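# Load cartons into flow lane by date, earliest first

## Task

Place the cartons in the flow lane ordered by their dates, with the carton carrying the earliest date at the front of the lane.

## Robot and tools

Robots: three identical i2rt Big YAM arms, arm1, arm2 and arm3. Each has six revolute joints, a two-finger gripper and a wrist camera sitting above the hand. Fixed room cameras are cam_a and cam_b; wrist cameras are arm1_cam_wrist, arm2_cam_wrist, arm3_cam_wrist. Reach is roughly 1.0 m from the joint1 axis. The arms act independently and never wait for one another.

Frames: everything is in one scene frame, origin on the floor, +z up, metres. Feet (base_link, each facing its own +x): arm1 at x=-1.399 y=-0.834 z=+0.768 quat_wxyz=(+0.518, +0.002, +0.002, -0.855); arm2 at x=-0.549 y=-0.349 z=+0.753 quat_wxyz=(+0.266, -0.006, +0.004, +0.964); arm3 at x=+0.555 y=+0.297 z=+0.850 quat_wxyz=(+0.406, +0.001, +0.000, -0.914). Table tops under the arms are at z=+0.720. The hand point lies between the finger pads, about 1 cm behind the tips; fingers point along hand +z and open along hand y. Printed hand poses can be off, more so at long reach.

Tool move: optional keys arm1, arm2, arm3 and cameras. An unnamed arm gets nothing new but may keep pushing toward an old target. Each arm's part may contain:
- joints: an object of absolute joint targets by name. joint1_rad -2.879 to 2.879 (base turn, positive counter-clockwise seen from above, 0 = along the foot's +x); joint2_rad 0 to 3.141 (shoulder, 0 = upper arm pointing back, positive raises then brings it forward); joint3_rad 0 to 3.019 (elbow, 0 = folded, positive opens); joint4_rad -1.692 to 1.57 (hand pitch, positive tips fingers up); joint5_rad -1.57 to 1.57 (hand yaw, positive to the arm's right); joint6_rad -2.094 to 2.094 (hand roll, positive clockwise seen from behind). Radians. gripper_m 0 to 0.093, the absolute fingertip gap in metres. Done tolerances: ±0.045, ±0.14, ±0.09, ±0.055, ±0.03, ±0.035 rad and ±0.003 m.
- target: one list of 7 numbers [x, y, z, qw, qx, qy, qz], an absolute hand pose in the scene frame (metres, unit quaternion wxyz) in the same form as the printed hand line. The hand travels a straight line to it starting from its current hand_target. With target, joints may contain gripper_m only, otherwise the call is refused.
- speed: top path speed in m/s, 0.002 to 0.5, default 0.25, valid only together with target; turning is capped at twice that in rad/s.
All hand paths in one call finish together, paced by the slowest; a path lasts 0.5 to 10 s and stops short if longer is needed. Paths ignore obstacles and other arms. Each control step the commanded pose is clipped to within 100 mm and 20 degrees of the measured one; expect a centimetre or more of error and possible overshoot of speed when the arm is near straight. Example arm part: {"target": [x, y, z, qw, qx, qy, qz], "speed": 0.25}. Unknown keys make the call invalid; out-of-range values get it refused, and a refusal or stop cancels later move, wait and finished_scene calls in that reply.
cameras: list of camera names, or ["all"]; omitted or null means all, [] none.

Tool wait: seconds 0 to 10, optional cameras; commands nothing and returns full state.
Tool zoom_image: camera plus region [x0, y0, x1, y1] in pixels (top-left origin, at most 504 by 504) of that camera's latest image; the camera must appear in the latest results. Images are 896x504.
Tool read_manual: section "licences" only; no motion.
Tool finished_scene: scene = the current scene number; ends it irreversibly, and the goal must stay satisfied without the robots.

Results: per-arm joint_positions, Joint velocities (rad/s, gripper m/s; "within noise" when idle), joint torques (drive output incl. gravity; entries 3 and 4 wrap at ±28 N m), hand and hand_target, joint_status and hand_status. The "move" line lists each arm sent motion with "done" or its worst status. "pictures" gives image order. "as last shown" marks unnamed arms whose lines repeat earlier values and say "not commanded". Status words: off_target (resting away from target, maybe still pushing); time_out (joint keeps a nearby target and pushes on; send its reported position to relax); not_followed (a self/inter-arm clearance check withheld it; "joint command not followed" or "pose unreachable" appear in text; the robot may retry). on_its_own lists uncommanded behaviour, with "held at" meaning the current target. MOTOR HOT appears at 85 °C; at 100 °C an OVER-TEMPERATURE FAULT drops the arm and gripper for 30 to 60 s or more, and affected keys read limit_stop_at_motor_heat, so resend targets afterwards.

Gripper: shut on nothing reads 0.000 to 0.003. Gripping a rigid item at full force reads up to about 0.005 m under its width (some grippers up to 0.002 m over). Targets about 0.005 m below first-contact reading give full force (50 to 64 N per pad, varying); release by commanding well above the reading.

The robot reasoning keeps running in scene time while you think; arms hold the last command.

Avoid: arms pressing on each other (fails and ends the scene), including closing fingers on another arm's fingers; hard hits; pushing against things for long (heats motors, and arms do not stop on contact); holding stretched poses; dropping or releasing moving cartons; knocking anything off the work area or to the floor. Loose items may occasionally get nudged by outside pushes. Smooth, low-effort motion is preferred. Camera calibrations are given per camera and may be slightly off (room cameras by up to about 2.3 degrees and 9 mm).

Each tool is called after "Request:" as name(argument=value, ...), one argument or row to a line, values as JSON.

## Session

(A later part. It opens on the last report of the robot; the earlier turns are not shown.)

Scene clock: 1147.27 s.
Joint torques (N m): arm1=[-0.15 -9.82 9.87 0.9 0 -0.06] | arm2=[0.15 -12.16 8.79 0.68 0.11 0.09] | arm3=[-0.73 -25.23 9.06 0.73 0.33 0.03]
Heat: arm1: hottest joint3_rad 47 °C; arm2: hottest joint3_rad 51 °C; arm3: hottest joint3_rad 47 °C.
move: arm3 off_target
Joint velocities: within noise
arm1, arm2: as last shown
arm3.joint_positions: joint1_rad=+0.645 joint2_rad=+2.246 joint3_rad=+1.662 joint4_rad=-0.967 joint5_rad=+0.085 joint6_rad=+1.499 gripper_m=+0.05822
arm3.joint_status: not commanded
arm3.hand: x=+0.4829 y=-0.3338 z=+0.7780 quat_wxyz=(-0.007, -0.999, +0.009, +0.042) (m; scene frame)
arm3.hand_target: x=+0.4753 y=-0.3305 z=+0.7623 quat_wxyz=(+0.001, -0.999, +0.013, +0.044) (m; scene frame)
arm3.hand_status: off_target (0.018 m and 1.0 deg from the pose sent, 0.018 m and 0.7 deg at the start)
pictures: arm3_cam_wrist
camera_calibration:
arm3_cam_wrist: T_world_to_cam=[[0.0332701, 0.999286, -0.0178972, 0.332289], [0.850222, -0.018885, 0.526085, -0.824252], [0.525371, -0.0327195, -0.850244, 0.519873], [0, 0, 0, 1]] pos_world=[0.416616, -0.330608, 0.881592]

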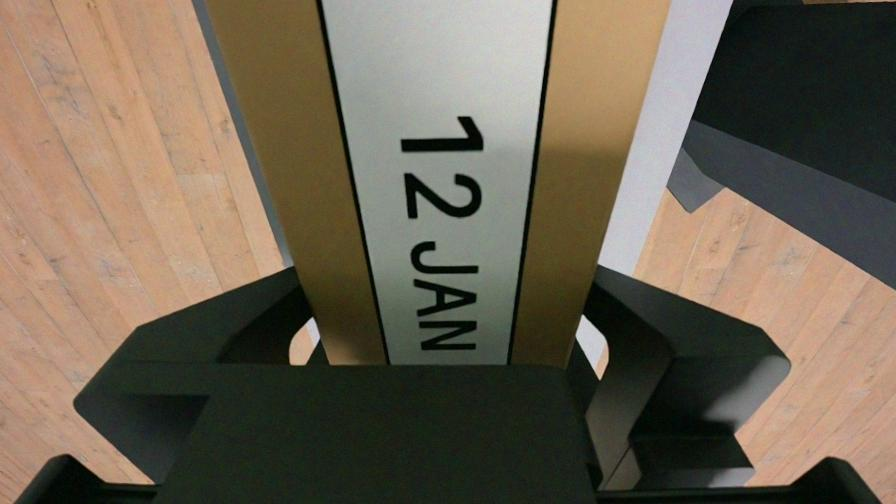

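Request:
move(
  arm3={"target": [0.475, -0.3315, 0.774, -0.0006, 0.99896, -0.0131, -0.0436]},
  cameras=[],
)

Request:
move(
  arm3={"joints": {"gripper_m": 0.093}},
  cameras=[],
)

Request:
wait(
  seconds=1.5,
  cameras=["arm3_cam_wrist"],
)

Request:
move(
  arm3={"target": [0.478, -0.333, 0.94, -0.0006, 0.99896, -0.0131, -0.0436]},
  cameras=["cam_b", "arm3_cam_wrist"],
)

Scene clock: 1151.37 s.
Joint torques (N m): arm1=[-0.09 -9.88 9.88 0.92 0 -0.06] | arm2=[0.09 -12.16 8.8 0.68 0.11 0.09] | arm3=[-0.85 -26.64 9.61 -0.05 0.31 0.02]
Heat: arm1: hottest joint3_rad 47 °C; arm2: hottest joint3_rad 51 °C; arm3: hottest joint3_rad 47 °C.
move: arm3 done
Joint velocities: within noise
arm1, arm2: as last shown
arm3.joint_positions: joint1_rad=+0.645 joint2_rad=+2.246 joint3_rad=+1.662 joint4_rad=-0.967 joint5_rad=+0.085 joint6_rad=+1.499 gripper_m=+0.05822
arm3.joint_status: not commanded
arm3.hand: x=+0.4829 y=-0.3337 z=+0.7780 quat_wxyz=(-0.006, -0.999, +0.009, +0.042) (m; scene frame)
arm3.hand_target: x=+0.4752 y=-0.3314 z=+0.7740 quat_wxyz=(+0.000, -0.999, +0.013, +0.044) (m; scene frame)
arm3.hand_status: done (0.009 m and 0.9 deg from the pose sent, 0.009 m and 1.0 deg at the start)
pictures: none
No camera images: "cameras" was empty.

Scene clock: 1151.90 s.
Joint torques (N m): arm1=[-0.15 -9.88 9.89 0.91 -0.01 -0.06] | arm2=[0.15 -12.16 8.79 0.68 0.11 0.09] | arm3=[-0.67 -26.23 9.78 0.46 0.24 0.05]
Heat: arm1: hottest joint3_rad 47 °C; arm2: hottest joint3_rad 51 °C; arm3: hottest joint3_rad 47 °C.
move: arm3 off_target
Joint velocities: within noise
arm1.joint_positions: joint1_rad=+1.312 joint2_rad=+1.200 joint3_rad=+1.195 joint4_rad=-1.206 joint5_rad=+0.005 joint6_rad=+0.009 gripper_m=+0.09294
arm1.joint_status: not commanded
arm1.hand: x=-1.0925 y=-1.1173 z=+1.0427 quat_wxyz=(-0.166, -0.361, -0.916, +0.063) (m; scene frame)
arm1.hand_target: x=-1.0939 y=-1.1223 z=+1.0455 quat_wxyz=(-0.171, -0.362, -0.914, +0.066) (m; scene frame)
arm1.hand_status: not commanded
arm2: as last shown
arm3.joint_positions: joint1_rad=+0.644 joint2_rad=+2.246 joint3_rad=+1.660 joint4_rad=-0.982 joint5_rad=+0.087 joint6_rad=+1.496 gripper_m=+0.07567
arm3.joint_status: gripper_m off_target (ended at +0.07560, target +0.09300)
arm3.hand: x=+0.4825 y=-0.3291 z=+0.7774 quat_wxyz=(+0.002, -0.999, +0.008, +0.042) (m; scene frame)
arm3.hand_target: x=+0.4750 y=-0.3314 z=+0.7740 quat_wxyz=(+0.001, -0.999, +0.013, +0.043) (m; scene frame)
arm3.hand_status: not commanded
pictures: none
No camera images: "cameras" was empty.

Scene clock: 1153.40 s.
Joint torques (N m): arm1=[-0.15 -9.82 9.87 0.94 0 -0.06] | arm2=[0.15 -12.16 8.79 0.69 0.11 0.09] | arm3=[-0.97 -26.64 9.76 0.53 0.25 0.06]
Heat: arm1: hottest joint3_rad 47 °C; arm2: hottest joint3_rad 51 °C; arm3: hottest joint3_rad 47 °C.
Joint velocities: within noise
arm1.joint_positions: joint1_rad=+1.312 joint2_rad=+1.200 joint3_rad=+1.195 joint4_rad=-1.206 joint5_rad=+0.005 joint6_rad=+0.009 gripper_m=+0.09294
arm1.joint_status: not commanded
arm1.hand: x=-1.0925 y=-1.1173 z=+1.0427 quat_wxyz=(-0.166, -0.361, -0.916, +0.063) (m; scene frame)
arm1.hand_target: x=-1.0939 y=-1.1223 z=+1.0455 quat_wxyz=(-0.171, -0.362, -0.914, +0.066) (m; scene frame)
arm1.hand_status: not commanded
arm2.joint_positions: joint1_rad=-1.608 joint2_rad=+1.515 joint3_rad=+1.379 joint4_rad=-1.425 joint5_rad=-0.016 joint6_rad=+0.987 gripper_m=+0.09294
arm2.joint_status: not commanded
arm2.hand: x=-0.3074 y=+0.0312 z=+0.9654 quat_wxyz=(-0.001, +0.003, -1.000, -0.002) (m; scene frame)
arm2.hand_target: x=-0.3100 y=+0.0300 z=+0.9601 quat_wxyz=(+0.000, +0.000, -1.000, +0.000) (m; scene frame)
arm2.hand_status: not commanded
arm3.joint_positions: joint1_rad=+0.644 joint2_rad=+2.246 joint3_rad=+1.660 joint4_rad=-0.982 joint5_rad=+0.087 joint6_rad=+1.496 gripper_m=+0.07567
arm3.joint_status: gripper_m off_target (ended at +0.07560, target +0.09300)
arm3.hand: x=+0.4825 y=-0.3291 z=+0.7774 quat_wxyz=(+0.002, -0.999, +0.008, +0.042) (m; scene frame)
arm3.hand_target: x=+0.4750 y=-0.3314 z=+0.7740 quat_wxyz=(+0.001, -0.999, +0.013, +0.043) (m; scene frame)
arm3.hand_status: not commanded
wait: 1.50 s; at rest by 0.27 s
pictures: arm3_cam_wrist
camera_calibration:
arm3_cam_wrist: T_world_to_cam=[[0.0317621, 0.999495, -0.000497179, 0.314957], [0.850468, -0.0267649, 0.525346, -0.825722], [0.525067, -0.0171089, -0.850889, 0.525516], [0, 0, 0, 1]] pos_world=[0.416315, -0.327908, 0.881102]

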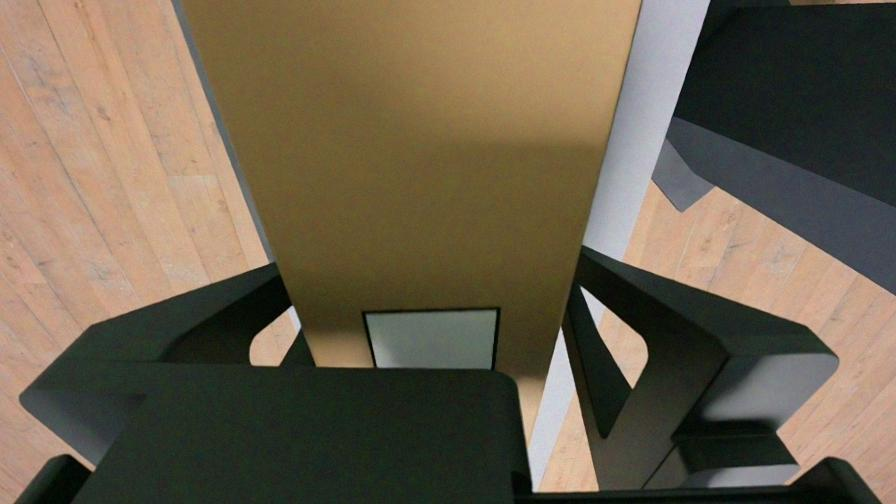

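Scene clock: 1155.00 s.
Joint torques (N m): arm1=[-0.15 -9.88 9.88 0.92 0 -0.05] | arm2=[0.09 -12.16 8.77 0.68 0.11 0.09] | arm3=[-0.5 -23.82 13.41 -0.02 0.26 0.14]
Heat: arm1: hottest joint3_rad 47 °C; arm2: hottest joint3_rad 51 °C; arm3: hottest joint3_rad 47 °C.
move: arm3 off_target
Joint velocities: within noise
arm1, arm2: as last shown
arm3.joint_positions: joint1_rad=+0.644 joint2_rad=+2.041 joint3_rad=+1.788 joint4_rad=-1.304 joint5_rad=+0.087 joint6_rad=+1.493 gripper_m=+0.09294
arm3.joint_status: not commanded
arm3.on_its_own: gripper_m moved +0.01727 to your old target +0.09300
arm3.hand: x=+0.4825 y=-0.3257 z=+0.9464 quat_wxyz=(-0.003, -0.999, +0.007, +0.043) (m; scene frame)
arm3.hand_target: x=+0.4780 y=-0.3326 z=+0.9400 quat_wxyz=(+0.000, -0.999, +0.013, +0.044) (m; scene frame)
arm3.hand_status: off_target (0.011 m and 0.9 deg from the pose sent, 0.163 m and 0.6 deg at the start; pose on its path clipped on 9 of 48 steps)
pictures: arm3_cam_wrist, cam_b
camera_calibration:
arm3_cam_wrist: T_world_to_cam=[[0.0283891, 0.999538, -0.0108316, 0.322909], [0.851057, -0.0184855, 0.524747, -0.911373], [0.524305, -0.0241154, -0.851189, 0.667837], [0, 0, 0, 1]] pos_world=[0.416313, -0.323501, 1.05019]

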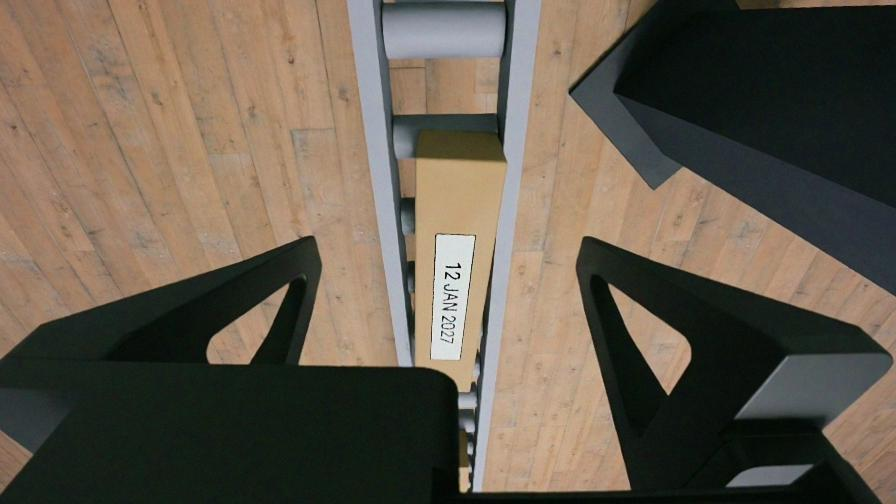

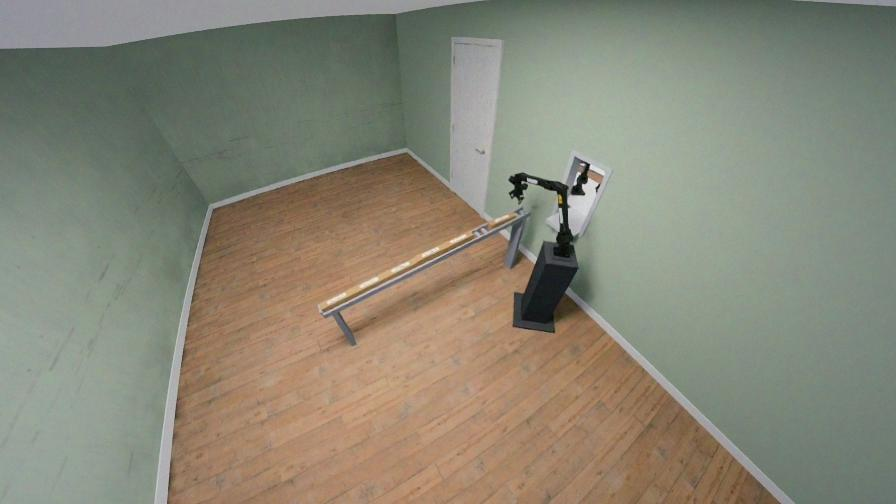

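Request:
wait(
  seconds=2,
  cameras=["cam_b", "arm3_cam_wrist"],
)

Request:
zoom_image(
  camera="cam_b",
  region=[310, 170, 570, 350],
)

Scene clock: 1159.03 s.
Joint torques (N m): arm1=[-0.09 -9.76 9.87 0.9 0 -0.06] | arm2=[0.15 -12.16 8.76 0.69 0.11 0.09] | arm3=[-0.44 -23.94 13.38 0.01 0.24 0.14]
Heat: arm1: hottest joint3_rad 47 °C; arm2: hottest joint3_rad 51 °C; arm3: hottest joint3_rad 48 °C.
Joint velocities: within noise
arm1.joint_positions: joint1_rad=+1.312 joint2_rad=+1.200 joint3_rad=+1.195 joint4_rad=-1.206 joint5_rad=+0.005 joint6_rad=+0.009 gripper_m=+0.09294
arm1.joint_status: not commanded
arm1.hand: x=-1.0925 y=-1.1173 z=+1.0427 quat_wxyz=(-0.166, -0.361, -0.916, +0.063) (m; scene frame)
arm1.hand_target: x=-1.0939 y=-1.1223 z=+1.0455 quat_wxyz=(-0.171, -0.362, -0.914, +0.066) (m; scene frame)
arm1.hand_status: not commanded
arm2.joint_positions: joint1_rad=-1.608 joint2_rad=+1.515 joint3_rad=+1.379 joint4_rad=-1.425 joint5_rad=-0.016 joint6_rad=+0.987 gripper_m=+0.09294
arm2.joint_status: not commanded
arm2.hand: x=-0.3074 y=+0.0312 z=+0.9654 quat_wxyz=(-0.001, +0.003, -1.000, -0.002) (m; scene frame)
arm2.hand_target: x=-0.3100 y=+0.0300 z=+0.9601 quat_wxyz=(+0.000, +0.000, -1.000, +0.000) (m; scene frame)
arm2.hand_status: not commanded
arm3.joint_positions: joint1_rad=+0.644 joint2_rad=+2.041 joint3_rad=+1.788 joint4_rad=-1.304 joint5_rad=+0.087 joint6_rad=+1.493 gripper_m=+0.09294
arm3.joint_status: not commanded
arm3.hand: x=+0.4825 y=-0.3256 z=+0.9464 quat_wxyz=(-0.003, -0.999, +0.007, +0.043) (m; scene frame)
arm3.hand_target: x=+0.4780 y=-0.3326 z=+0.9400 quat_wxyz=(+0.000, -0.999, +0.013, +0.044) (m; scene frame)
arm3.hand_status: off_target (0.011 m and 0.9 deg from the pose sent, 0.163 m and 0.6 deg at the start; pose on its path clipped on 9 of 48 steps)
wait: 2.00 s; at rest from the start
pictures: arm3_cam_wrist, cam_b
camera_calibration:
arm3_cam_wrist: T_world_to_cam=[[0.0284065, 0.999542, -0.0104687, 0.322521], [0.85101, -0.0186887, 0.524816, -0.911491], [0.52438, -0.0238171, -0.851151, 0.667863], [0, 0, 0, 1]] pos_world=[0.416313, -0.323501, 1.05019]

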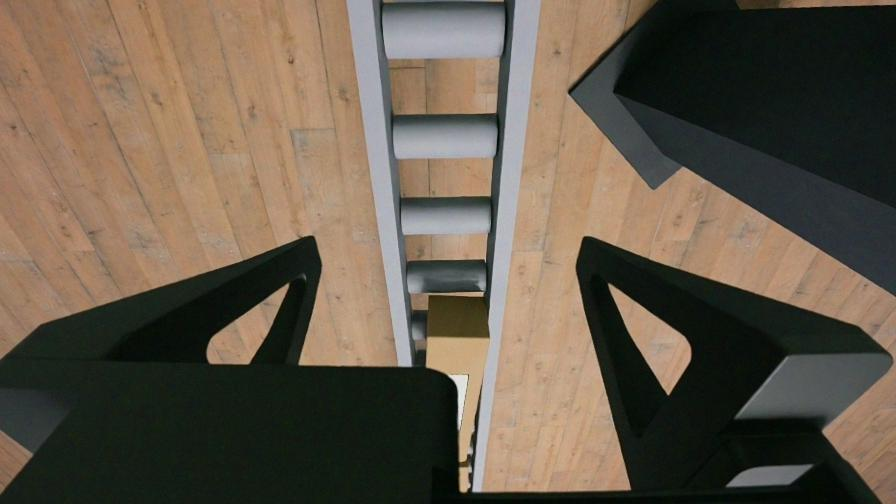

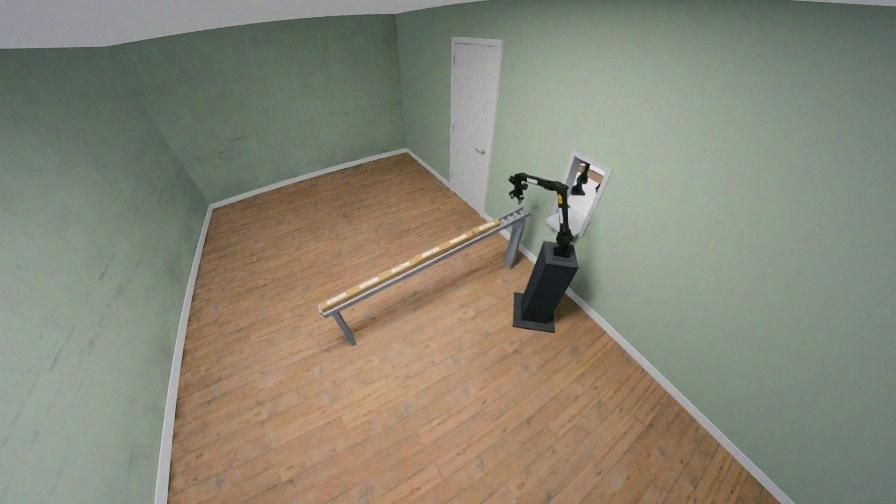

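Scaled by 1.938 from the camera's 896x504 image, which has a finer 1280x720 frame.

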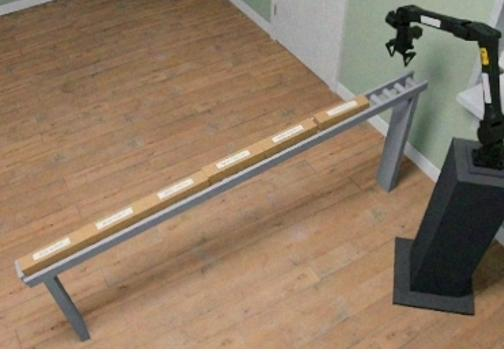

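Request:
finished_scene(
  scene=1,
)

The scene is finished: the task was done.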